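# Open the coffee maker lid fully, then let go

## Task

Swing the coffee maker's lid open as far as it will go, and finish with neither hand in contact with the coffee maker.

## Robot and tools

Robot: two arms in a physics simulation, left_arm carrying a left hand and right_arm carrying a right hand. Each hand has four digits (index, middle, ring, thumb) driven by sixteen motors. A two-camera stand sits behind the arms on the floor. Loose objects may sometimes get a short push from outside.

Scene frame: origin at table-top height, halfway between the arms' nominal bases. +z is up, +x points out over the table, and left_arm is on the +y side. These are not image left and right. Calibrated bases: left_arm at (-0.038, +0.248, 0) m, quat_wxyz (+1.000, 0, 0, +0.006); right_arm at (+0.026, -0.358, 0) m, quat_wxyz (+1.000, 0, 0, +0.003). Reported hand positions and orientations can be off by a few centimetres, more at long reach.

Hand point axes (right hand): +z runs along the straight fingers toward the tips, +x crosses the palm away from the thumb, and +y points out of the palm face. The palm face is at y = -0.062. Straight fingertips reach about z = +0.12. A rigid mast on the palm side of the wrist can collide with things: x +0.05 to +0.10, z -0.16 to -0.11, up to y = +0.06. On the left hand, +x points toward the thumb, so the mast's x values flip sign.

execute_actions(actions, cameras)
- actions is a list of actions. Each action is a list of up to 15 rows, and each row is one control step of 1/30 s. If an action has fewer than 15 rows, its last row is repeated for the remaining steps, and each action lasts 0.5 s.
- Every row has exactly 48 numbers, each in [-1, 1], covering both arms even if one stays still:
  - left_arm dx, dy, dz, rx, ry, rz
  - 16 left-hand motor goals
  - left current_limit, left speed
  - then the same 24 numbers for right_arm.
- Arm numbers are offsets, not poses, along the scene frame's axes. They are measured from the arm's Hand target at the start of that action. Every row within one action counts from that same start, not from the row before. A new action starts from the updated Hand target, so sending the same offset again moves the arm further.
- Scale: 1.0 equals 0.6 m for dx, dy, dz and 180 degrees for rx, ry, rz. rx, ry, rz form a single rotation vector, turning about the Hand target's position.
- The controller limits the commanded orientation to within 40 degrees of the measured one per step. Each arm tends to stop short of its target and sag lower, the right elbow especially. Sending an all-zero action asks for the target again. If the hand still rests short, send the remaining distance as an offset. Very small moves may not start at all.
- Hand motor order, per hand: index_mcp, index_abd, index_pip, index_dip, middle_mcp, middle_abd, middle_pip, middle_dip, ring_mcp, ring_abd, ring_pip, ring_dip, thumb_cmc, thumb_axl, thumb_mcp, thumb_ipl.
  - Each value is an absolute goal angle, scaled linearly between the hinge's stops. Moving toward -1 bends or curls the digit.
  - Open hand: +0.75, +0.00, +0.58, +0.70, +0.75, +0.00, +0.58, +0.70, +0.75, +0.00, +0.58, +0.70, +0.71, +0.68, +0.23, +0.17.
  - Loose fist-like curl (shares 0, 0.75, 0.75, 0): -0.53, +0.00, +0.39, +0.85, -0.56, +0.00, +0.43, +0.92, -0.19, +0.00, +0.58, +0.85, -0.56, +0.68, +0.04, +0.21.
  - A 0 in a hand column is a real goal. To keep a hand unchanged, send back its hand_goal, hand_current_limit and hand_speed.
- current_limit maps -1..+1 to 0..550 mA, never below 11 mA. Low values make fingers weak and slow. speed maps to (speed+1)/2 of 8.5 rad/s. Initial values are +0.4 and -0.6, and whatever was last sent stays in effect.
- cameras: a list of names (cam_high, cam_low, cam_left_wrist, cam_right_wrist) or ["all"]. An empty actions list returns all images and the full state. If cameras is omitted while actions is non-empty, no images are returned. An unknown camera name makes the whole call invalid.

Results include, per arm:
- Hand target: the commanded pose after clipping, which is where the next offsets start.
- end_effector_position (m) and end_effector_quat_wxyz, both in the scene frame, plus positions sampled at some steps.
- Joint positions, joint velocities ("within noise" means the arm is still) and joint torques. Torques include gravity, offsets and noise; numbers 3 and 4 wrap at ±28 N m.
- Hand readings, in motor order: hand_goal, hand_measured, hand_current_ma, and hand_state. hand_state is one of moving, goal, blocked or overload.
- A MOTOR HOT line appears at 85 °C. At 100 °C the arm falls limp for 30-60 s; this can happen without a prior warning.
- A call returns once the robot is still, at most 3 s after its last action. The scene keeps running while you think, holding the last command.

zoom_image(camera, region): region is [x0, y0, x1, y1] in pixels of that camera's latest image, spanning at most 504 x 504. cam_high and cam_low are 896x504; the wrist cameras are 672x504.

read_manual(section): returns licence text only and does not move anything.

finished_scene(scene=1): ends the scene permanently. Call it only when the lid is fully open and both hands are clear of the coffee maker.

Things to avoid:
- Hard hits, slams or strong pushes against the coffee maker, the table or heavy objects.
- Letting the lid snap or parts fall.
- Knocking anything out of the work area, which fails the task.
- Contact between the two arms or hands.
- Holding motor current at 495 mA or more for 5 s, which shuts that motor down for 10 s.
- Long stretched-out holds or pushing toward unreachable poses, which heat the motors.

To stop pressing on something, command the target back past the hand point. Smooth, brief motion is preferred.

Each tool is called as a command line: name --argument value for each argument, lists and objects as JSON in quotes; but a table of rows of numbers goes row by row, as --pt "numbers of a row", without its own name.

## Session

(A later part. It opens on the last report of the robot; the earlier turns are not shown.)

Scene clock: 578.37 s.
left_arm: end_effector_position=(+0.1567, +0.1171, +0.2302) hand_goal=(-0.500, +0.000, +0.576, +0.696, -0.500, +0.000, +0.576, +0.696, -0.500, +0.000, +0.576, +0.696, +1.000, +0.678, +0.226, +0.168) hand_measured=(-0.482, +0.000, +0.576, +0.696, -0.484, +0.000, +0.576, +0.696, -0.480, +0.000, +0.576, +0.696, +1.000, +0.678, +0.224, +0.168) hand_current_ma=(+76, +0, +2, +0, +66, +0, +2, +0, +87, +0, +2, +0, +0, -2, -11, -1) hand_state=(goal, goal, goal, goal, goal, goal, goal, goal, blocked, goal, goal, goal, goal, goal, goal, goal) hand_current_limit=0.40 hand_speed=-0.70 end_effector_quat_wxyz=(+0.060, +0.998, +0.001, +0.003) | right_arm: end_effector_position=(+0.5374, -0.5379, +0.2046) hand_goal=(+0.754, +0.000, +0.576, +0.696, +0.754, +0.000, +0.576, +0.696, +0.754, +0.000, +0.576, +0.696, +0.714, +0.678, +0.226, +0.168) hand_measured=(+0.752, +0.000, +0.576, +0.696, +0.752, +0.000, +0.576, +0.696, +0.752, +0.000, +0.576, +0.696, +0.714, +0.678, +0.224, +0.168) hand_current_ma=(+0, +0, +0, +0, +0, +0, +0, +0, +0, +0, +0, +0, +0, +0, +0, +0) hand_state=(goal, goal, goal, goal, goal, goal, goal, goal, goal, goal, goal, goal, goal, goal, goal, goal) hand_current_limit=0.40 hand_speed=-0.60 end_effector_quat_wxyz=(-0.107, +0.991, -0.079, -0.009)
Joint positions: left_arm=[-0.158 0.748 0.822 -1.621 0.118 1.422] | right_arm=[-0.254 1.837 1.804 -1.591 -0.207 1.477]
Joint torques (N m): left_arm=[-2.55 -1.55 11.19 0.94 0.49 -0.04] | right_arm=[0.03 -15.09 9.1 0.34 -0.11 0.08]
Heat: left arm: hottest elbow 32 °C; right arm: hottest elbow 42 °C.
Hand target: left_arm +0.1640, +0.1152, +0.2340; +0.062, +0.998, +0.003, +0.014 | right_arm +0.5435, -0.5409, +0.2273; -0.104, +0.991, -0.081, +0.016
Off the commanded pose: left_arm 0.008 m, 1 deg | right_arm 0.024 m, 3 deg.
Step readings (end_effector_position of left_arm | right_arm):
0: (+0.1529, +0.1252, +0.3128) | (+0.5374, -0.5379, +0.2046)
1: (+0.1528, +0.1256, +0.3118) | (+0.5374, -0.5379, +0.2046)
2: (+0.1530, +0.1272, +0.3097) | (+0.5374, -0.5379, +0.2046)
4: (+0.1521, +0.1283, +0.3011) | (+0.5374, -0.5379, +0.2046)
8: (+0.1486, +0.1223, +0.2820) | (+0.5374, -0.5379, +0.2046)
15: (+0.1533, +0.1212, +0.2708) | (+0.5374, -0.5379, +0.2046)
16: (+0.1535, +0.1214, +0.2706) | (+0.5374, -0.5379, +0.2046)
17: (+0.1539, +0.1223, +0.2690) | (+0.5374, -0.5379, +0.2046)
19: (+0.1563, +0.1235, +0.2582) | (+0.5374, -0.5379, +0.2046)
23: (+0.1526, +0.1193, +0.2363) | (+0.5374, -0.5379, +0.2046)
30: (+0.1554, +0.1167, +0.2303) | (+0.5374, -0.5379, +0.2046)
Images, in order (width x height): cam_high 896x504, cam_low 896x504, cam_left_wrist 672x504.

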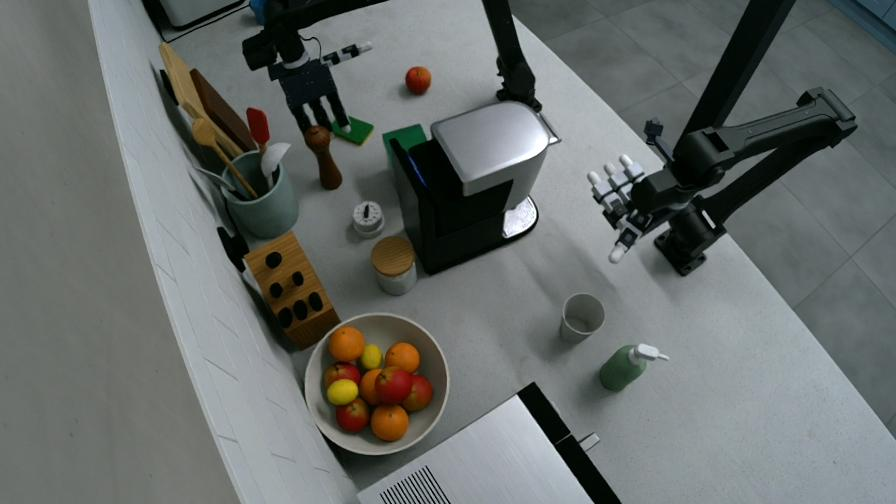

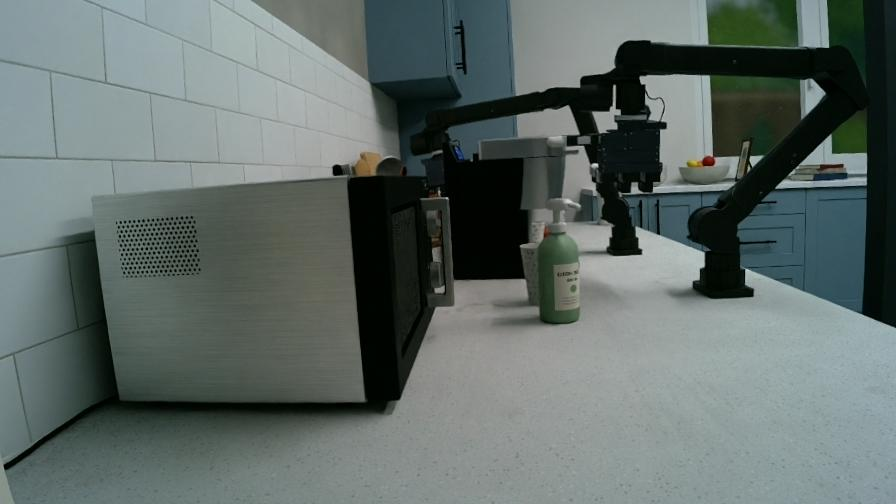

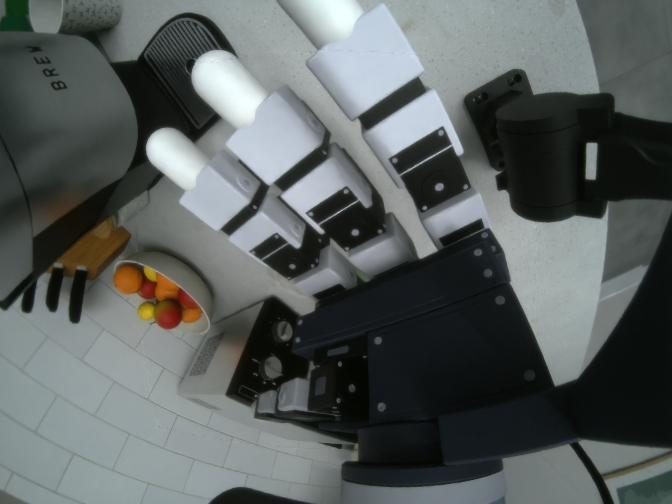

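execute_actions --actions '[[[0.025,-0.05,-0.01,0,0,0,-0.5,0,0.576,0.696,-0.5,0,0.576,0.696,-0.5,0,0.576,0.696,1.0,0.678,0.226,0.168,0.4,-0.7,0,0,0,0,0,0,0.754,0,0.576,0.696,0.754,0,0.576,0.696,0.754,0,0.576,0.696,0.714,0.678,0.226,0.168,0.4,-0.6]],[[0.025,-0.05,-0.005,0,0,0,-0.5,0,0.576,0.696,-0.5,0,0.576,0.696,-0.5,0,0.576,0.696,1.0,0.678,0.226,0.168,0.4,-0.7,0,0,0,0,0,0,0.754,0,0.576,0.696,0.754,0,0.576,0.696,0.754,0,0.576,0.696,0.714,0.678,0.226,0.168,0.4,-0.6]]]' --cameras '["cam_high","cam_low"]'

zoom_image --camera "cam_high" --region '[510, 80, 690, 280]'

zoom_image --camera "cam_low" --region '[500, 90, 700, 240]'

Scene clock: 629.23 s.
left_arm: end_effector_position=(+0.1786, +0.0624, +0.2054) hand_goal=(-0.500, +0.000, +0.576, +0.696, -0.500, +0.000, +0.576, +0.696, -0.500, +0.000, +0.576, +0.696, +1.000, +0.678, +0.226, +0.168) hand_measured=(-0.482, +0.000, +0.576, +0.696, -0.484, +0.000, +0.576, +0.696, -0.480, +0.000, +0.576, +0.696, +1.000, +0.678, +0.224, +0.168) hand_current_ma=(+75, +0, +2, +0, +66, +0, +2, +0, +87, +0, +2, +0, -1, -2, -11, -1) hand_state=(goal, goal, goal, goal, goal, goal, goal, goal, blocked, goal, goal, goal, goal, goal, goal, goal) hand_current_limit=0.40 hand_speed=-0.70 end_effector_quat_wxyz=(+0.051, +0.999, +0.003, -0.013) | right_arm: end_effector_position=(+0.5374, -0.5379, +0.2046) hand_goal=(+0.754, +0.000, +0.576, +0.696, +0.754, +0.000, +0.576, +0.696, +0.754, +0.000, +0.576, +0.696, +0.714, +0.678, +0.226, +0.168) hand_measured=(+0.752, +0.000, +0.576, +0.696, +0.752, +0.000, +0.576, +0.696, +0.752, +0.000, +0.576, +0.696, +0.714, +0.678, +0.224, +0.168) hand_current_ma=(+0, +0, +0, +0, +0, +0, +0, +0, +0, +0, +0, +0, +0, +0, +0, +0) hand_state=(goal, goal, goal, goal, goal, goal, goal, goal, goal, goal, goal, goal, goal, goal, goal, goal) hand_current_limit=0.40 hand_speed=-0.60 end_effector_quat_wxyz=(-0.107, +0.991, -0.079, -0.009)
Joint positions: left_arm=[-0.408 0.878 0.822 -1.498 0.104 1.169] | right_arm=[-0.254 1.837 1.804 -1.591 -0.207 1.477]
Joint torques (N m): left_arm=[-2.55 -3.37 14.42 1.02 0.43 -0.03] | right_arm=[0.44 -14.86 9.22 0.4 -0.14 0.12]
Heat: left arm: hottest elbow 35 °C; right arm: hottest elbow 42 °C.
Hand target: left_arm +0.1940, +0.0552, +0.2250; +0.062, +0.998, +0.003, +0.014 | right_arm +0.5435, -0.5409, +0.2273; -0.104, +0.991, -0.081, +0.016
Off the commanded pose: left_arm 0.026 m, 3 deg | right_arm 0.024 m, 3 deg.
Step readings (end_effector_position of left_arm | right_arm):
0: (+0.1567, +0.1171, +0.2302) | (+0.5374, -0.5379, +0.2046)
1: (+0.1571, +0.1170, +0.2300) | (+0.5374, -0.5379, +0.2046)
2: (+0.1579, +0.1164, +0.2301) | (+0.5374, -0.5379, +0.2046)
4: (+0.1611, +0.1092, +0.2292) | (+0.5374, -0.5379, +0.2046)
8: (+0.1620, +0.0915, +0.2232) | (+0.5374, -0.5379, +0.2046)
15: (+0.1686, +0.0885, +0.2197) | (+0.5374, -0.5379, +0.2046)
16: (+0.1688, +0.0886, +0.2197) | (+0.5374, -0.5379, +0.2046)
17: (+0.1700, +0.0880, +0.2196) | (+0.5374, -0.5379, +0.2046)
19: (+0.1729, +0.0815, +0.2173) | (+0.5374, -0.5379, +0.2046)
23: (+0.1726, +0.0647, +0.2097) | (+0.5374, -0.5379, +0.2046)
30: (+0.1776, +0.0621, +0.2054) | (+0.5374, -0.5379, +0.2046)
Images, in order (width x height): cam_high 896x504, cam_low 896x504.

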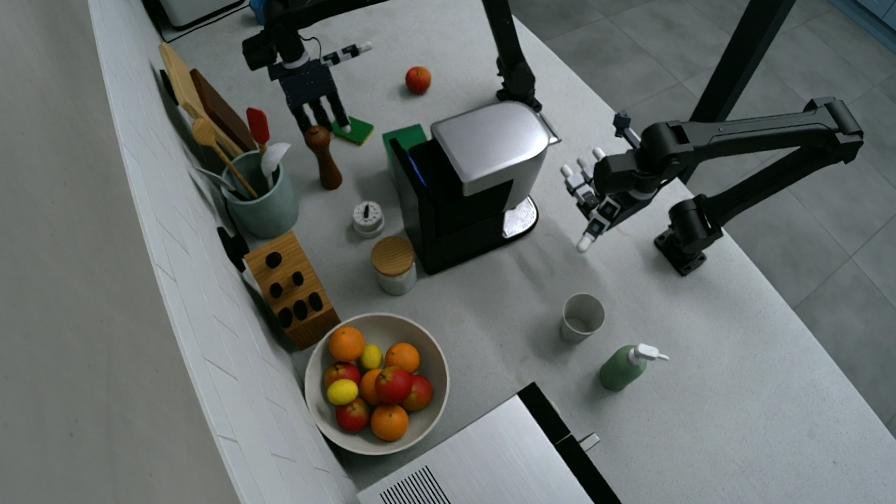

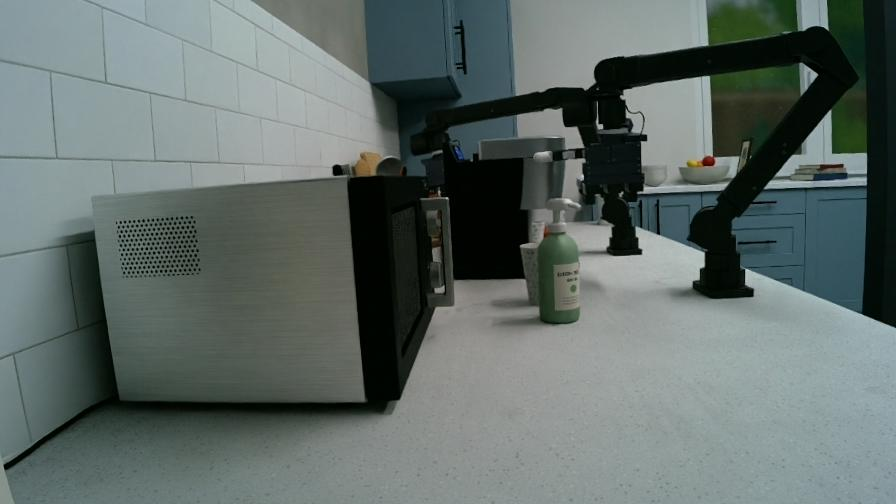

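Scaled by 2.520 from the camera's 896x504 image, which has a finer 1280x720 frame.

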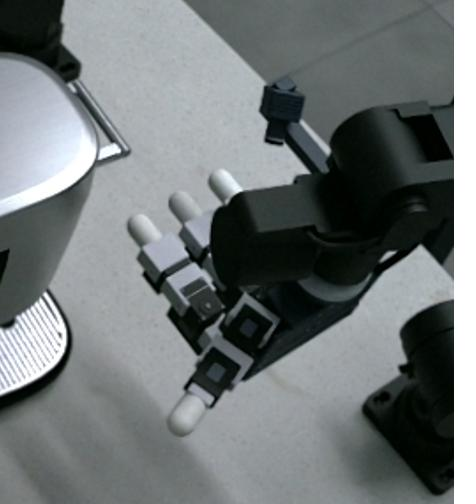

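Scaled by 2.520 from the camera's 896x504 image, which has a finer 1280x720 frame.

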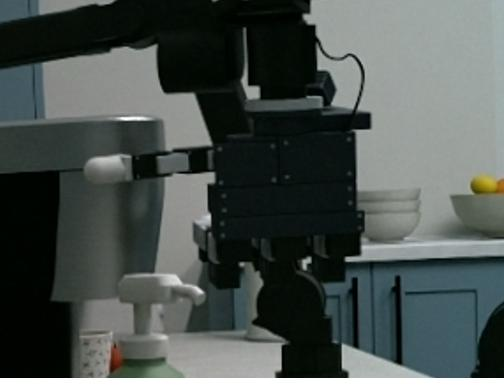

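execute_actions --actions '[[[0.008,-0.06,0.01,0,0,0,-0.5,0,0.576,0.696,-0.5,0,0.576,0.696,-0.5,0,0.576,0.696,1.0,0.678,0.226,0.168,0.4,-0.7,0,0,0,0,0,0,0.754,0,0.576,0.696,0.754,0,0.576,0.696,0.754,0,0.576,0.696,0.714,0.678,0.226,0.168,0.4,-0.6]],[[0.008,-0.06,0.01,0,0,0,-0.5,0,0.576,0.696,-0.5,0,0.576,0.696,-0.5,0,0.576,0.696,1.0,0.678,0.226,0.168,0.4,-0.7,0,0,0,0,0,0,0.754,0,0.576,0.696,0.754,0,0.576,0.696,0.754,0,0.576,0.696,0.714,0.678,0.226,0.168,0.4,-0.6]]]' --cameras '["cam_high","cam_low"]'

zoom_image --camera "cam_high" --region '[490, 70, 670, 270]'

zoom_image --camera "cam_low" --region '[480, 90, 680, 240]'

Scene clock: 646.23 s.
left_arm: end_effector_position=(+0.1867, -0.0039, +0.2132) hand_goal=(-0.500, +0.000, +0.576, +0.696, -0.500, +0.000, +0.576, +0.696, -0.500, +0.000, +0.576, +0.696, +1.000, +0.678, +0.226, +0.168) hand_measured=(-0.482, +0.000, +0.576, +0.696, -0.484, +0.000, +0.576, +0.696, -0.480, +0.000, +0.576, +0.696, +1.000, +0.678, +0.224, +0.168) hand_current_ma=(+75, +0, +2, +0, +66, +0, +2, +0, +86, +0, +2, +0, -1, -2, -12, -1) hand_state=(goal, goal, goal, goal, goal, goal, goal, goal, blocked, goal, goal, goal, goal, goal, goal, goal) hand_current_limit=0.40 hand_speed=-0.70 end_effector_quat_wxyz=(+0.043, +0.999, +0.002, -0.010) | right_arm: end_effector_position=(+0.5374, -0.5379, +0.2046) hand_goal=(+0.754, +0.000, +0.576, +0.696, +0.754, +0.000, +0.576, +0.696, +0.754, +0.000, +0.576, +0.696, +0.714, +0.678, +0.226, +0.168) hand_measured=(+0.752, +0.000, +0.576, +0.696, +0.752, +0.000, +0.576, +0.696, +0.752, +0.000, +0.576, +0.696, +0.714, +0.678, +0.224, +0.168) hand_current_ma=(+0, +0, +0, +0, +0, +0, +0, +0, +0, +0, +0, +0, +0, +0, +0, +0) hand_state=(goal, goal, goal, goal, goal, goal, goal, goal, goal, goal, goal, goal, goal, goal, goal, goal) hand_current_limit=0.40 hand_speed=-0.60 end_effector_quat_wxyz=(-0.107, +0.991, -0.079, -0.009)
Joint positions: left_arm=[-0.647 0.995 0.911 -1.452 0.082 0.931] | right_arm=[-0.254 1.837 1.804 -1.591 -0.207 1.477]
Joint torques (N m): left_arm=[-2.49 -4.78 15.47 1.06 0.36 -0.04] | right_arm=[0.79 -14.56 9.05 0.32 -0.17 0.13]
Heat: left arm: hottest elbow 37 °C; right arm: hottest elbow 42 °C.
Hand target: left_arm +0.2036, -0.0168, +0.2370; +0.062, +0.998, +0.003, +0.014 | right_arm +0.5435, -0.5409, +0.2273; -0.104, +0.991, -0.081, +0.016
Off the commanded pose: left_arm 0.032 m, 4 deg | right_arm 0.024 m, 3 deg.
Step readings (end_effector_position of left_arm | right_arm):
0: (+0.1786, +0.0624, +0.2054) | (+0.5374, -0.5379, +0.2046)
1: (+0.1786, +0.0624, +0.2054) | (+0.5374, -0.5379, +0.2046)
2: (+0.1787, +0.0618, +0.2049) | (+0.5374, -0.5379, +0.2046)
4: (+0.1786, +0.0548, +0.2057) | (+0.5374, -0.5379, +0.2046)
8: (+0.1747, +0.0335, +0.2076) | (+0.5374, -0.5379, +0.2046)
15: (+0.1798, +0.0300, +0.2079) | (+0.5374, -0.5379, +0.2046)
16: (+0.1802, +0.0303, +0.2078) | (+0.5374, -0.5379, +0.2046)
17: (+0.1811, +0.0295, +0.2083) | (+0.5374, -0.5379, +0.2046)
19: (+0.1826, +0.0225, +0.2092) | (+0.5374, -0.5379, +0.2046)
23: (+0.1819, -0.0003, +0.2144) | (+0.5374, -0.5379, +0.2046)
30: (+0.1855, -0.0044, +0.2134) | (+0.5374, -0.5379, +0.2046)
Images, in order (width x height): cam_high 896x504, cam_low 896x504.

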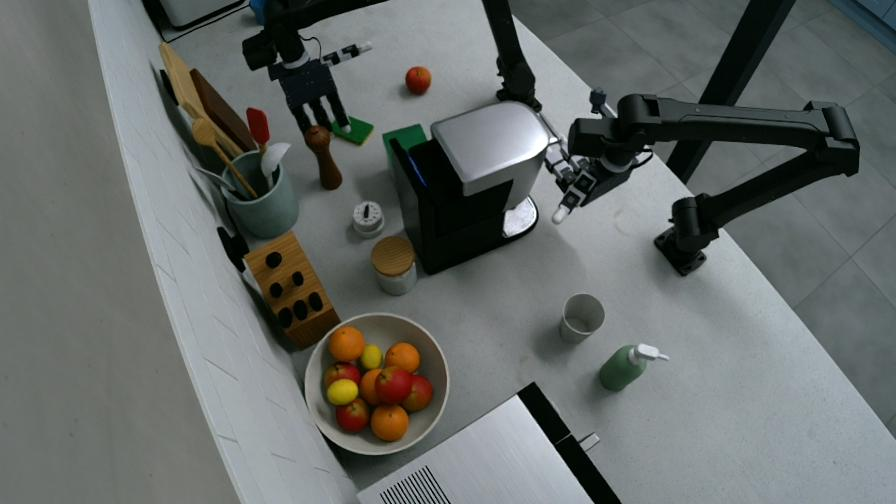

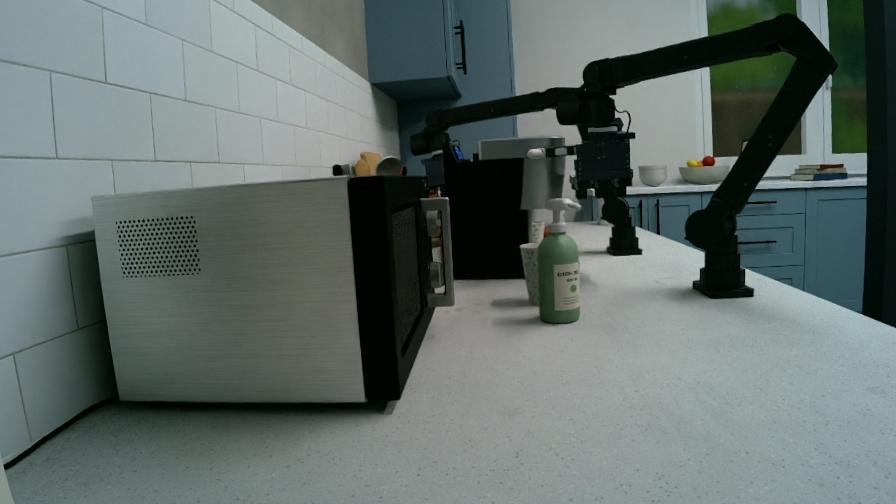

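Scaled by 2.520 from the camera's 896x504 image, which has a finer 1280x720 frame.

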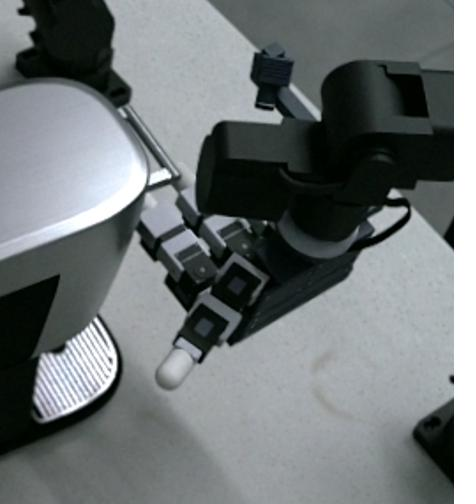

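Scaled by 2.520 from the camera's 896x504 image, which has a finer 1280x720 frame.

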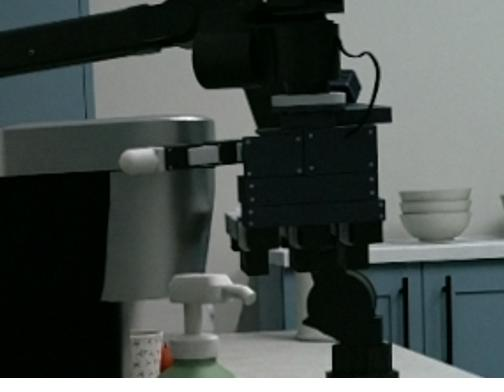

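execute_actions --actions '[[[0,-0.05,0,0,0,0,-0.5,0,0.576,0.696,-0.5,0,0.576,0.696,-0.5,0,0.576,0.696,1.0,0.678,0.226,0.168,0.75,-0.7,0,0,0,0,0,0,0.754,0,0.576,0.696,0.754,0,0.576,0.696,0.754,0,0.576,0.696,0.714,0.678,0.226,0.168,0.4,-0.6]],[[0,0,0.03,0,0,0,-0.5,0,0.576,0.696,-0.5,0,0.576,0.696,-0.5,0,0.576,0.696,1.0,0.678,0.226,0.168,0.75,-0.7,0,0,0,0,0,0,0.754,0,0.576,0.696,0.754,0,0.576,0.696,0.754,0,0.576,0.696,0.714,0.678,0.226,0.168,0.4,-0.6]]]' --cameras '["cam_high","cam_low","cam_left_wrist"]'

zoom_image --camera "cam_high" --region '[490, 70, 670, 270]'

zoom_image --camera "cam_low" --region '[480, 90, 680, 240]'

Scene clock: 661.63 s.
left_arm: end_effector_position=(+0.1930, -0.0387, +0.2351) hand_goal=(-0.500, +0.000, +0.576, +0.696, -0.500, +0.000, +0.576, +0.696, -0.500, +0.000, +0.576, +0.696, +1.000, +0.678, +0.226, +0.168) hand_measured=(-0.482, -0.002, +0.576, +0.696, -0.484, +0.000, +0.576, +0.696, -0.480, +0.000, +0.576, +0.696, +1.000, +0.678, +0.224, +0.168) hand_current_ma=(+75, -4, +3, +0, +66, +1, +2, +0, +86, +1, +2, +0, -1, -2, -12, -1) hand_state=(goal, goal, goal, goal, goal, goal, goal, goal, blocked, goal, goal, goal, goal, goal, goal, goal) hand_current_limit=0.75 hand_speed=-0.70 end_effector_quat_wxyz=(+0.051, +0.999, -0.002, +0.003) | right_arm: end_effector_position=(+0.5374, -0.5379, +0.2046) hand_goal=(+0.754, +0.000, +0.576, +0.696, +0.754, +0.000, +0.576, +0.696, +0.754, +0.000, +0.576, +0.696, +0.714, +0.678, +0.226, +0.168) hand_measured=(+0.752, +0.000, +0.576, +0.696, +0.752, +0.000, +0.576, +0.696, +0.752, +0.000, +0.576, +0.696, +0.714, +0.678, +0.224, +0.168) hand_current_ma=(+0, +0, +0, +0, +0, +0, +0, +0, +0, +0, +0, +0, +0, +0, +0, +0) hand_state=(goal, goal, goal, goal, goal, goal, goal, goal, goal, goal, goal, goal, goal, goal, goal, goal) hand_current_limit=0.40 hand_speed=-0.60 end_effector_quat_wxyz=(-0.107, +0.991, -0.079, -0.009)
Joint positions: left_arm=[-0.734 1.047 0.995 -1.447 0.073 0.851] | right_arm=[-0.254 1.837 1.804 -1.591 -0.207 1.477]
Joint torques (N m): left_arm=[-2.49 -5.66 15.27 0.13 0.32 -0.04] | right_arm=[0.5 -15.27 9.09 0.47 -0.14 0.15]
Heat: left arm: hottest elbow 38 °C; right arm: hottest elbow 42 °C.
Hand target: left_arm +0.2036, -0.0468, +0.2550; +0.062, +0.998, +0.003, +0.014 | right_arm +0.5435, -0.5409, +0.2273; -0.104, +0.991, -0.081, +0.016
Off the commanded pose: left_arm 0.024 m, 2 deg | right_arm 0.024 m, 3 deg.
Step readings (end_effector_position of left_arm | right_arm):
0: (+0.1867, -0.0039, +0.2132) | (+0.5374, -0.5379, +0.2046)
1: (+0.1870, -0.0042, +0.2139) | (+0.5374, -0.5379, +0.2046)
2: (+0.1875, -0.0046, +0.2137) | (+0.5374, -0.5379, +0.2046)
4: (+0.1885, -0.0103, +0.2144) | (+0.5374, -0.5379, +0.2046)
8: (+0.1849, -0.0288, +0.2145) | (+0.5374, -0.5379, +0.2046)
15: (+0.1862, -0.0328, +0.2132) | (+0.5374, -0.5379, +0.2046)
16: (+0.1864, -0.0328, +0.2132) | (+0.5374, -0.5379, +0.2046)
17: (+0.1868, -0.0330, +0.2139) | (+0.5374, -0.5379, +0.2046)
19: (+0.1885, -0.0340, +0.2178) | (+0.5374, -0.5379, +0.2046)
23: (+0.1927, -0.0374, +0.2305) | (+0.5374, -0.5379, +0.2046)
30: (+0.1927, -0.0388, +0.2351) | (+0.5374, -0.5379, +0.2046)
Images, in order (width x height): cam_high 896x504, cam_low 896x504, cam_left_wrist 672x504.

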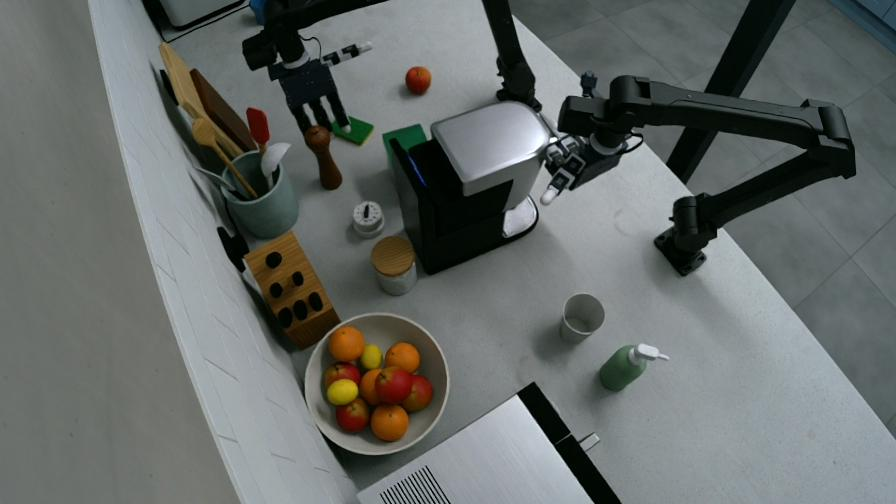

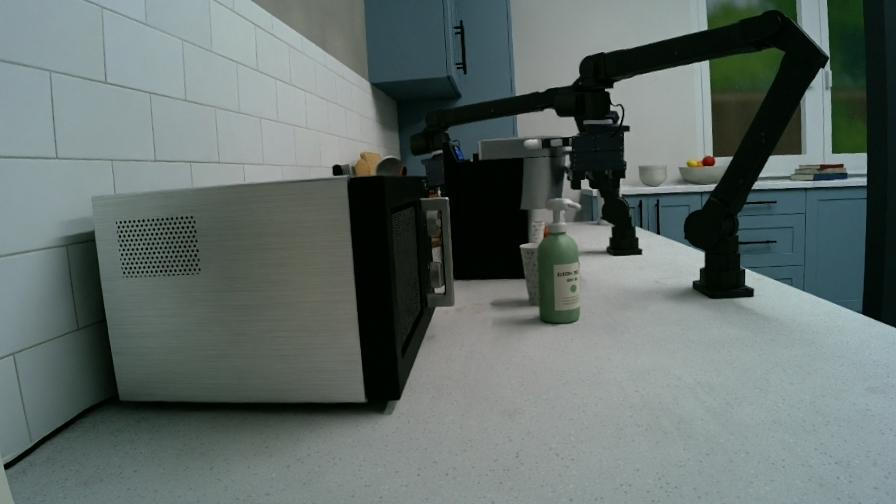

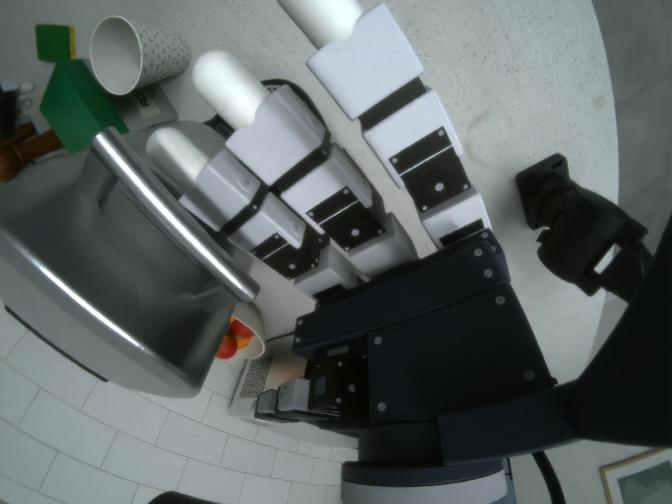

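Scaled by 2.520 from the camera's 896x504 image, which has a finer 1280x720 frame.

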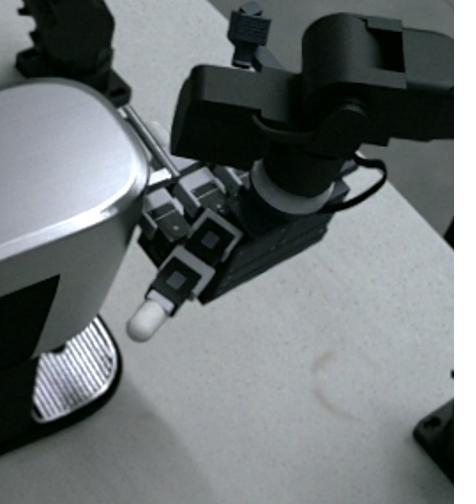

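Scaled by 2.520 from the camera's 896x504 image, which has a finer 1280x720 frame.

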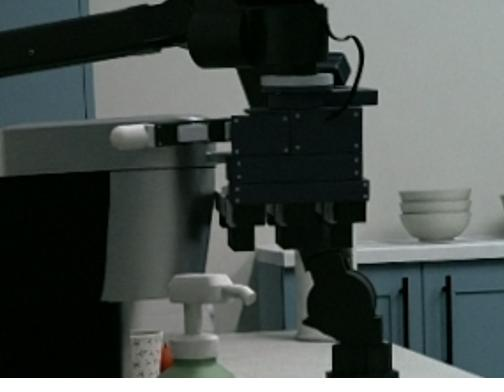

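execute_actions --actions '[[[0,0,0.03,0,0,0,-0.5,0,0.576,0.696,-0.5,0,0.576,0.696,-0.5,0,0.576,0.696,1.0,0.678,0.226,0.168,0.75,-0.7,0,0,0,0,0,0,0.754,0,0.576,0.696,0.754,0,0.576,0.696,0.754,0,0.576,0.696,0.714,0.678,0.226,0.168,0.4,-0.6]],[[0,0,0.04,0,0,0,-0.5,0,0.576,0.696,-0.5,0,0.576,0.696,-0.5,0,0.576,0.696,1.0,0.678,0.226,0.168,0.75,-0.7,0,0,0,0,0,0,0.754,0,0.576,0.696,0.754,0,0.576,0.696,0.754,0,0.576,0.696,0.714,0.678,0.226,0.168,0.4,-0.6]]]' --cameras '["cam_high","cam_low","cam_left_wrist"]'

zoom_image --camera "cam_low" --region '[480, 90, 680, 240]'

Scene clock: 715.77 s.
left_arm: end_effector_position=(+0.1917, -0.0379, +0.2714) hand_goal=(-0.500, +0.000, +0.576, +0.696, -0.500, +0.000, +0.576, +0.696, -0.500, +0.000, +0.576, +0.696, +1.000, +0.678, +0.226, +0.168) hand_measured=(-0.474, -0.004, +0.584, +0.698, -0.484, +0.000, +0.576, +0.696, -0.480, +0.000, +0.576, +0.696, +1.000, +0.678, +0.224, +0.168) hand_current_ma=(+113, -9, +32, +3, +66, +1, +2, +0, +86, +1, +2, +0, -1, -2, -12, -1) hand_state=(blocked, goal, goal, goal, goal, goal, goal, goal, blocked, goal, goal, goal, goal, goal, goal, goal) hand_current_limit=0.75 hand_speed=-0.70 end_effector_quat_wxyz=(+0.046, +0.999, -0.004, -0.003) | right_arm: end_effector_position=(+0.5374, -0.5379, +0.2046) hand_goal=(+0.754, +0.000, +0.576, +0.696, +0.754, +0.000, +0.576, +0.696, +0.754, +0.000, +0.576, +0.696, +0.714, +0.678, +0.226, +0.168) hand_measured=(+0.752, +0.000, +0.576, +0.696, +0.752, +0.000, +0.576, +0.696, +0.752, +0.000, +0.576, +0.696, +0.714, +0.678, +0.224, +0.168) hand_current_ma=(+0, +0, +0, +0, +0, +0, +0, +0, +0, +0, +0, +0, +0, +0, +0, +0) hand_state=(goal, goal, goal, goal, goal, goal, goal, goal, goal, goal, goal, goal, goal, goal, goal, goal) hand_current_limit=0.40 hand_speed=-0.60 end_effector_quat_wxyz=(-0.107, +0.991, -0.079, -0.009)
Joint positions: left_arm=[-0.734 1.053 1.098 -1.559 0.073 0.854] | right_arm=[-0.254 1.837 1.804 -1.591 -0.207 1.477]
Joint torques (N m): left_arm=[-2.32 -5.83 16.09 0.23 0.36 -0.04] | right_arm=[0.91 -15.09 9.2 0.39 -0.18 0.12]
Heat: left arm: hottest elbow 42 °C; right arm: hottest elbow 43 °C.
Hand target: left_arm +0.2036, -0.0468, +0.2970; +0.062, +0.998, +0.003, +0.014 | right_arm +0.5435, -0.5409, +0.2273; -0.104, +0.991, -0.081, +0.016
Off the commanded pose: left_arm 0.030 m, 3 deg | right_arm 0.024 m, 3 deg.
Step readings (end_effector_position of left_arm | right_arm):
0: (+0.1930, -0.0387, +0.2351) | (+0.5374, -0.5379, +0.2046)
1: (+0.1927, -0.0384, +0.2349) | (+0.5374, -0.5379, +0.2046)
2: (+0.1923, -0.0379, +0.2352) | (+0.5374, -0.5379, +0.2046)
4: (+0.1917, -0.0371, +0.2377) | (+0.5374, -0.5379, +0.2046)
8: (+0.1924, -0.0385, +0.2476) | (+0.5374, -0.5379, +0.2046)
15: (+0.1924, -0.0385, +0.2505) | (+0.5374, -0.5379, +0.2046)
16: (+0.1921, -0.0382, +0.2504) | (+0.5374, -0.5379, +0.2046)
17: (+0.1920, -0.0380, +0.2514) | (+0.5374, -0.5379, +0.2046)
19: (+0.1916, -0.0373, +0.2564) | (+0.5374, -0.5379, +0.2046)
23: (+0.1914, -0.0375, +0.2676) | (+0.5374, -0.5379, +0.2046)
30: (+0.1916, -0.0378, +0.2713) | (+0.5374, -0.5379, +0.2046)
Images, in order (width x height): cam_high 896x504, cam_low 896x504, cam_left_wrist 672x504.

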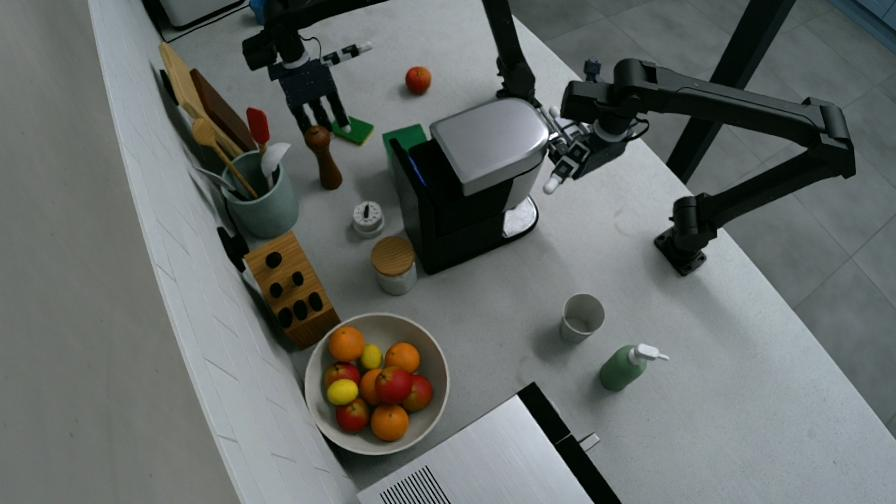

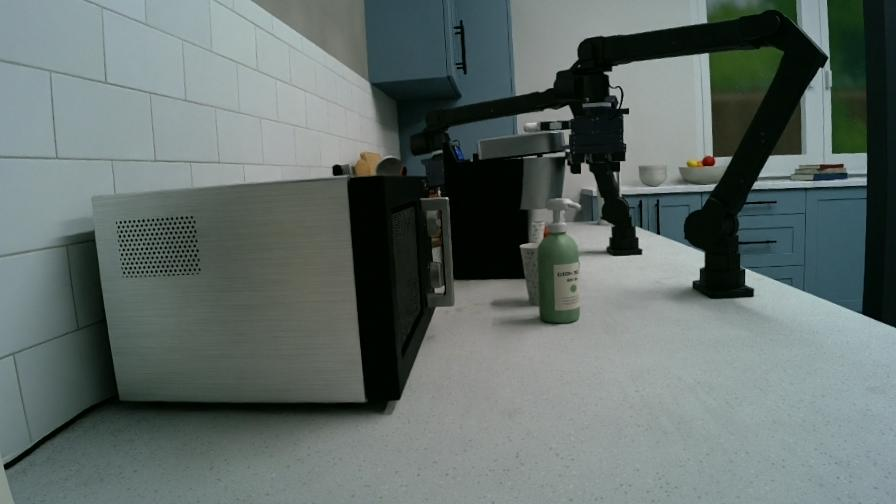

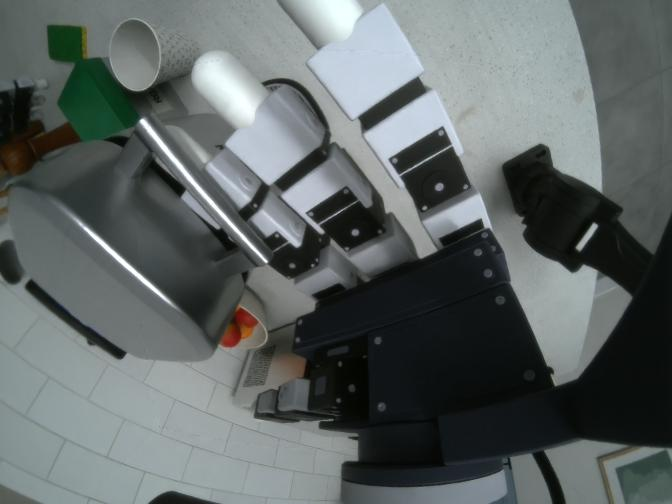

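Scaled by 2.520 from the camera's 896x504 image, which has a finer 1280x720 frame.

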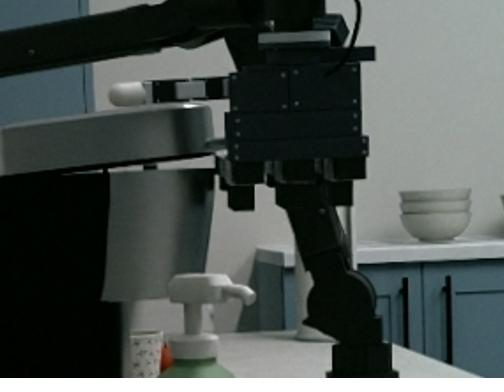

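execute_actions --actions '[[[0.003,0,0.05,0,0,0,-0.5,0,0.576,0.696,-0.5,0,0.576,0.696,-0.5,0,0.576,0.696,1.0,0.678,0.226,0.168,0.75,-0.7,0,0,0,0,0,0,0.754,0,0.576,0.696,0.754,0,0.576,0.696,0.754,0,0.576,0.696,0.714,0.678,0.226,0.168,0.4,-0.6]],[[0.008,0,0.05,0,0,0,-0.5,0,0.576,0.696,-0.5,0,0.576,0.696,-0.5,0,0.576,0.696,1.0,0.678,0.226,0.168,0.75,-0.7,0,0,0,0,0,0,0.754,0,0.576,0.696,0.754,0,0.576,0.696,0.754,0,0.576,0.696,0.714,0.678,0.226,0.168,0.4,-0.6]],[[0.018,0,0.055,0,0,0,-0.5,0,0.576,0.696,-0.5,0,0.576,0.696,-0.5,0,0.576,0.696,1.0,0.678,0.226,0.168,0.75,-0.7,0,0,0,0,0,0,0.754,0,0.576,0.696,0.754,0,0.576,0.696,0.754,0,0.576,0.696,0.714,0.678,0.226,0.168,0.4,-0.6]]]' --cameras '["cam_high","cam_low","cam_left_wrist"]'

zoom_image --camera "cam_low" --region '[440, 50, 680, 230]'

Scene clock: 731.27 s.
left_arm: end_effector_position=(+0.2122, -0.0429, +0.3663) hand_goal=(-0.500, +0.000, +0.576, +0.696, -0.500, +0.000, +0.576, +0.696, -0.500, +0.000, +0.576, +0.696, +1.000, +0.678, +0.226, +0.168) hand_measured=(-0.474, -0.004, +0.586, +0.700, -0.484, +0.000, +0.576, +0.696, -0.480, +0.000, +0.576, +0.696, +1.000, +0.678, +0.224, +0.168) hand_current_ma=(+112, -13, +37, +12, +66, +1, +2, +0, +86, +1, +2, +0, -1, -2, -12, -1) hand_state=(blocked, goal, goal, goal, goal, goal, goal, goal, blocked, goal, goal, goal, goal, goal, goal, goal) hand_current_limit=0.75 hand_speed=-0.70 end_effector_quat_wxyz=(+0.071, +0.997, +0.003, +0.025) | right_arm: end_effector_position=(+0.5374, -0.5379, +0.2046) hand_goal=(+0.754, +0.000, +0.576, +0.696, +0.754, +0.000, +0.576, +0.696, +0.754, +0.000, +0.576, +0.696, +0.714, +0.678, +0.226, +0.168) hand_measured=(+0.752, +0.000, +0.576, +0.696, +0.752, +0.000, +0.576, +0.696, +0.752, +0.000, +0.576, +0.696, +0.714, +0.678, +0.224, +0.168) hand_current_ma=(+0, +0, +0, +0, +0, +0, +0, +0, +0, +0, +0, +0, +0, +0, +0, +0) hand_state=(goal, goal, goal, goal, goal, goal, goal, goal, goal, goal, goal, goal, goal, goal, goal, goal) hand_current_limit=0.40 hand_speed=-0.60 end_effector_quat_wxyz=(-0.107, +0.991, -0.079, -0.009)
Joint positions: left_arm=[-0.704 1.09 1.356 -1.707 0.078 0.869] | right_arm=[-0.254 1.837 1.804 -1.591 -0.207 1.477]
Joint torques (N m): left_arm=[-1.44 -6.3 15.3 0.46 0.68 0.12] | right_arm=[-0.09 -14.97 9.01 0.39 -0.15 0.11]
Heat: left arm: hottest elbow 40 °C; right arm: hottest elbow 43 °C.
Hand target: left_arm +0.2210, -0.0468, +0.3900; +0.062, +0.998, +0.003, +0.014 | right_arm +0.5435, -0.5409, +0.2273; -0.104, +0.991, -0.081, +0.016
Off the commanded pose: left_arm 0.026 m, 2 deg | right_arm 0.024 m, 3 deg.
joint sent to its limit (left arm) — joint 4 (wrist pitch), lower limit. The joint targets are off in position and orientation.
Step readings (end_effector_position of left_arm | right_arm):
0: (+0.1917, -0.0379, +0.2714) | (+0.5374, -0.5379, +0.2046)
1: (+0.1915, -0.0376, +0.2713) | (+0.5374, -0.5379, +0.2046)
2: (+0.1913, -0.0373, +0.2729) | (+0.5374, -0.5379, +0.2046)
4: (+0.1907, -0.0366, +0.2773) | (+0.5374, -0.5379, +0.2046)
8: (+0.1933, -0.0388, +0.2941) | (+0.5374, -0.5379, +0.2046)
15: (+0.1950, -0.0400, +0.3045) | (+0.5374, -0.5379, +0.2046)
16: (+0.1947, -0.0397, +0.3043) | (+0.5374, -0.5379, +0.2046)
17: (+0.1949, -0.0399, +0.3056) | (+0.5374, -0.5379, +0.2046)
19: (+0.1945, -0.0396, +0.3096) | (+0.5374, -0.5379, +0.2046)
23: (+0.1979, -0.0418, +0.3256) | (+0.5374, -0.5379, +0.2046)
30: (+0.1992, -0.0427, +0.3367) | (+0.5374, -0.5379, +0.2046)
31: (+0.1996, -0.0431, +0.3369) | (+0.5374, -0.5379, +0.2046)
32: (+0.1998, -0.0427, +0.3375) | (+0.5374, -0.5379, +0.2046)
34: (+0.2014, -0.0428, +0.3417) | (+0.5374, -0.5379, +0.2046)
38: (+0.2085, -0.0430, +0.3576) | (+0.5374, -0.5379, +0.2046)
45: (+0.2122, -0.0429, +0.3663) | (+0.5374, -0.5379, +0.2046)
Images, in order (width x height): cam_high 896x504, cam_low 896x504, cam_left_wrist 672x504.

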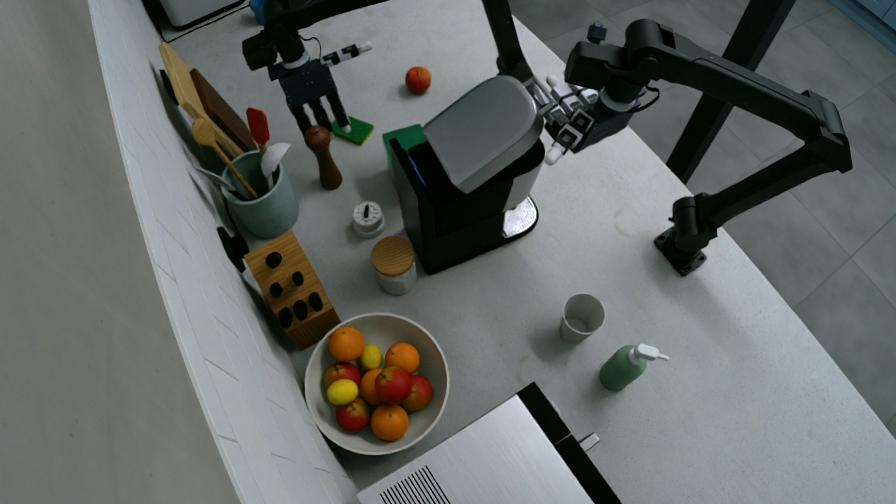

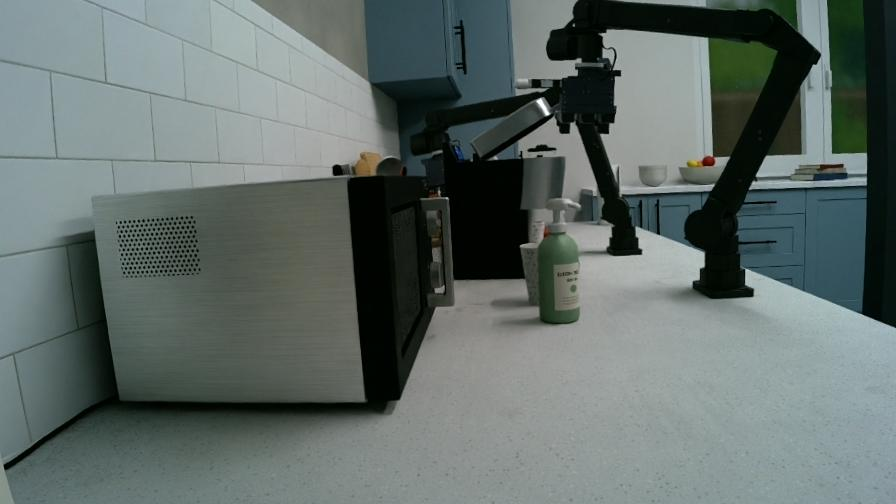

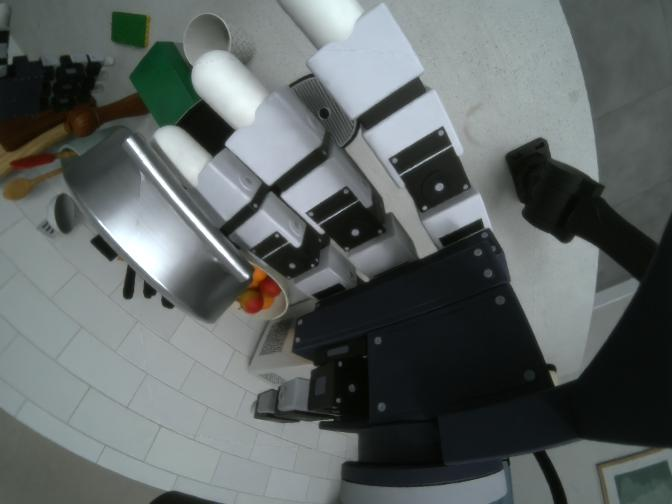

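Scaled by 2.100 from the camera's 896x504 image, which has a finer 1280x720 frame.

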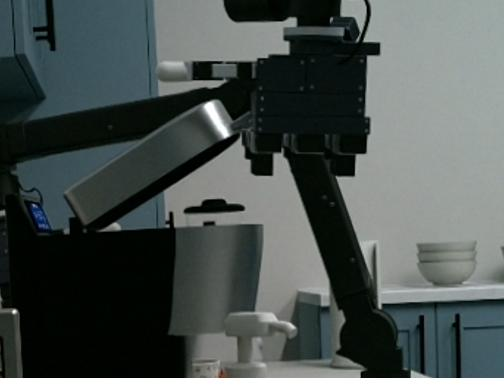

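execute_actions --actions '[[[0.04,0,0.043,0,0,0,-0.5,0,0.576,0.696,-0.5,0,0.576,0.696,-0.5,0,0.576,0.696,1.0,0.678,0.226,0.168,0.75,-0.7,0,0,0,0,0,0,0.754,0,0.576,0.696,0.754,0,0.576,0.696,0.754,0,0.576,0.696,0.714,0.678,0.226,0.168,0.4,-0.6]],[[0.045,0,0.047,0,0,0,-0.5,0,0.576,0.696,-0.5,0,0.576,0.696,-0.5,0,0.576,0.696,1.0,0.678,0.226,0.168,0.75,-0.7,0,0,0,0,0,0,0.754,0,0.576,0.696,0.754,0,0.576,0.696,0.754,0,0.576,0.696,0.714,0.678,0.226,0.168,0.4,-0.6]]]' --cameras '["cam_high","cam_low","cam_left_wrist"]'

zoom_image --camera "cam_low" --region '[440, 30, 680, 210]'

Scene clock: 762.80 s.
left_arm: end_effector_position=(+0.2665, -0.0411, +0.4221) hand_goal=(-0.500, +0.000, +0.576, +0.696, -0.500, +0.000, +0.576, +0.696, -0.500, +0.000, +0.576, +0.696, +1.000, +0.678, +0.226, +0.168) hand_measured=(-0.482, -0.004, +0.582, +0.698, -0.484, +0.000, +0.576, +0.696, -0.480, +0.000, +0.576, +0.696, +1.000, +0.678, +0.224, +0.168) hand_current_ma=(+78, -10, +18, +9, +66, +1, +2, +0, +86, +1, +2, +0, +0, -2, -12, -1) hand_state=(goal, goal, goal, goal, goal, goal, goal, goal, blocked, goal, goal, goal, goal, goal, goal, goal) hand_current_limit=0.75 hand_speed=-0.70 end_effector_quat_wxyz=(+0.106, +0.992, +0.012, +0.065) | right_arm: end_effector_position=(+0.5374, -0.5379, +0.2046) hand_goal=(+0.754, +0.000, +0.576, +0.696, +0.754, +0.000, +0.576, +0.696, +0.754, +0.000, +0.576, +0.696, +0.714, +0.678, +0.226, +0.168) hand_measured=(+0.752, +0.000, +0.576, +0.696, +0.752, +0.000, +0.576, +0.696, +0.752, +0.000, +0.576, +0.696, +0.714, +0.678, +0.224, +0.168) hand_current_ma=(+0, +0, +0, +0, +0, +0, +0, +0, +0, +0, +0, +0, +0, +0, +0, +0) hand_state=(goal, goal, goal, goal, goal, goal, goal, goal, goal, goal, goal, goal, goal, goal, goal, goal) hand_current_limit=0.40 hand_speed=-0.60 end_effector_quat_wxyz=(-0.107, +0.991, -0.079, -0.009)
Joint positions: left_arm=[-0.593 1.169 1.534 -1.708 0.102 0.954] | right_arm=[-0.254 1.837 1.804 -1.591 -0.207 1.477]
Joint torques (N m): left_arm=[-1.73 -7.06 15.12 0.72 0.69 0.1] | right_arm=[0.32 -15.44 9.01 0.13 -0.18 0.09]
Heat: left arm: hottest elbow 40 °C; right arm: hottest elbow 43 °C.
Hand target: left_arm +0.2720, -0.0468, +0.4440; +0.062, +0.998, +0.003, +0.014 | right_arm +0.5435, -0.5409, +0.2273; -0.104, +0.991, -0.081, +0.016
Off the commanded pose: left_arm 0.023 m, 8 deg | right_arm 0.024 m, 3 deg.
joint sent to its limit (left arm) — joint 4 (wrist pitch), lower limit. The joint targets are off in position and orientation.
Step readings (end_effector_position of left_arm | right_arm):
0: (+0.2122, -0.0429, +0.3663) | (+0.5374, -0.5379, +0.2046)
1: (+0.2124, -0.0431, +0.3671) | (+0.5374, -0.5379, +0.2046)
2: (+0.2124, -0.0431, +0.3672) | (+0.5374, -0.5379, +0.2046)
4: (+0.2175, -0.0437, +0.3735) | (+0.5374, -0.5379, +0.2046)
8: (+0.2303, -0.0435, +0.3892) | (+0.5374, -0.5379, +0.2046)
15: (+0.2370, -0.0410, +0.3962) | (+0.5374, -0.5379, +0.2046)
16: (+0.2373, -0.0412, +0.3957) | (+0.5374, -0.5379, +0.2046)
17: (+0.2375, -0.0421, +0.3974) | (+0.5374, -0.5379, +0.2046)
19: (+0.2428, -0.0447, +0.4029) | (+0.5374, -0.5379, +0.2046)
23: (+0.2590, -0.0441, +0.4185) | (+0.5374, -0.5379, +0.2046)
30: (+0.2662, -0.0405, +0.4234) | (+0.5374, -0.5379, +0.2046)
Images, in order (width x height): cam_high 896x504, cam_low 896x504, cam_left_wrist 672x504.

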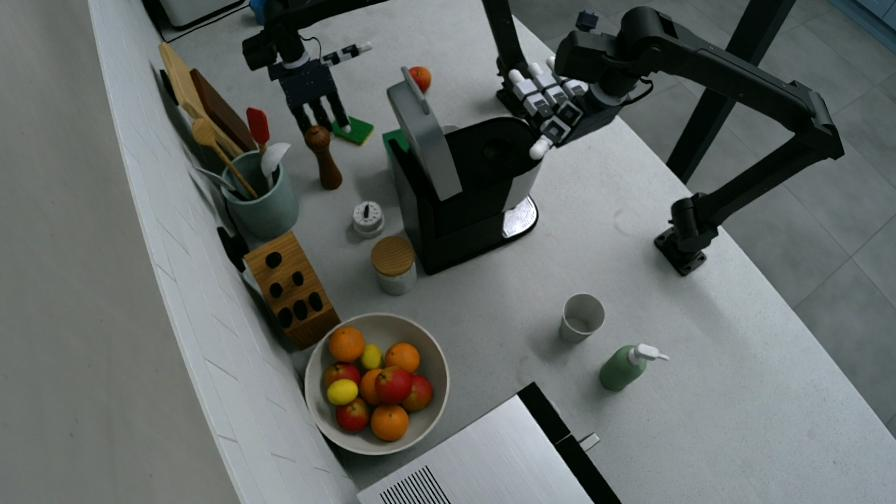

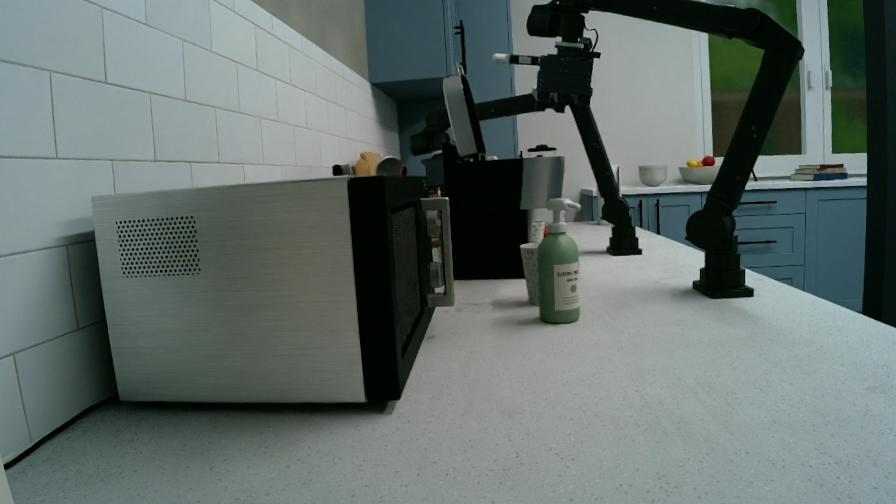

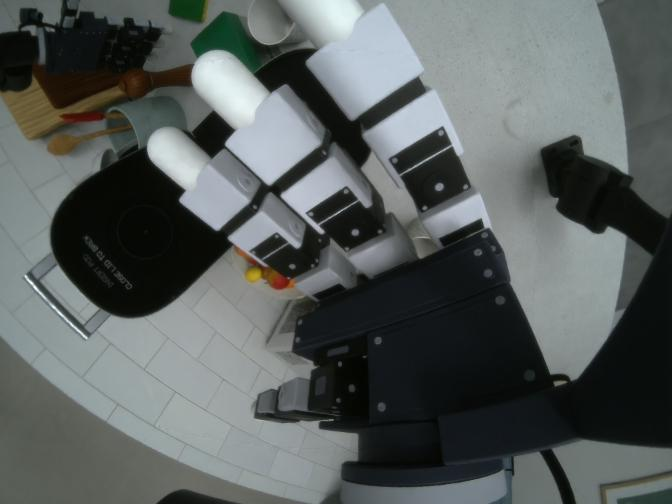

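Scaled by 2.100 from the camera's 896x504 image, which has a finer 1280x720 frame.

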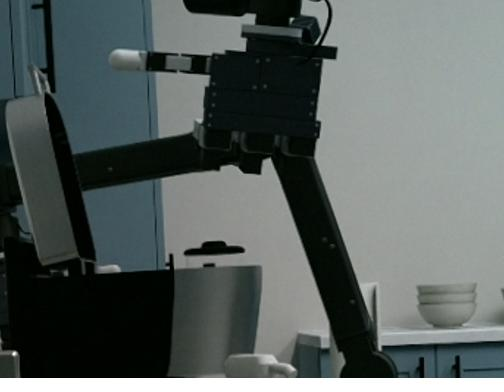

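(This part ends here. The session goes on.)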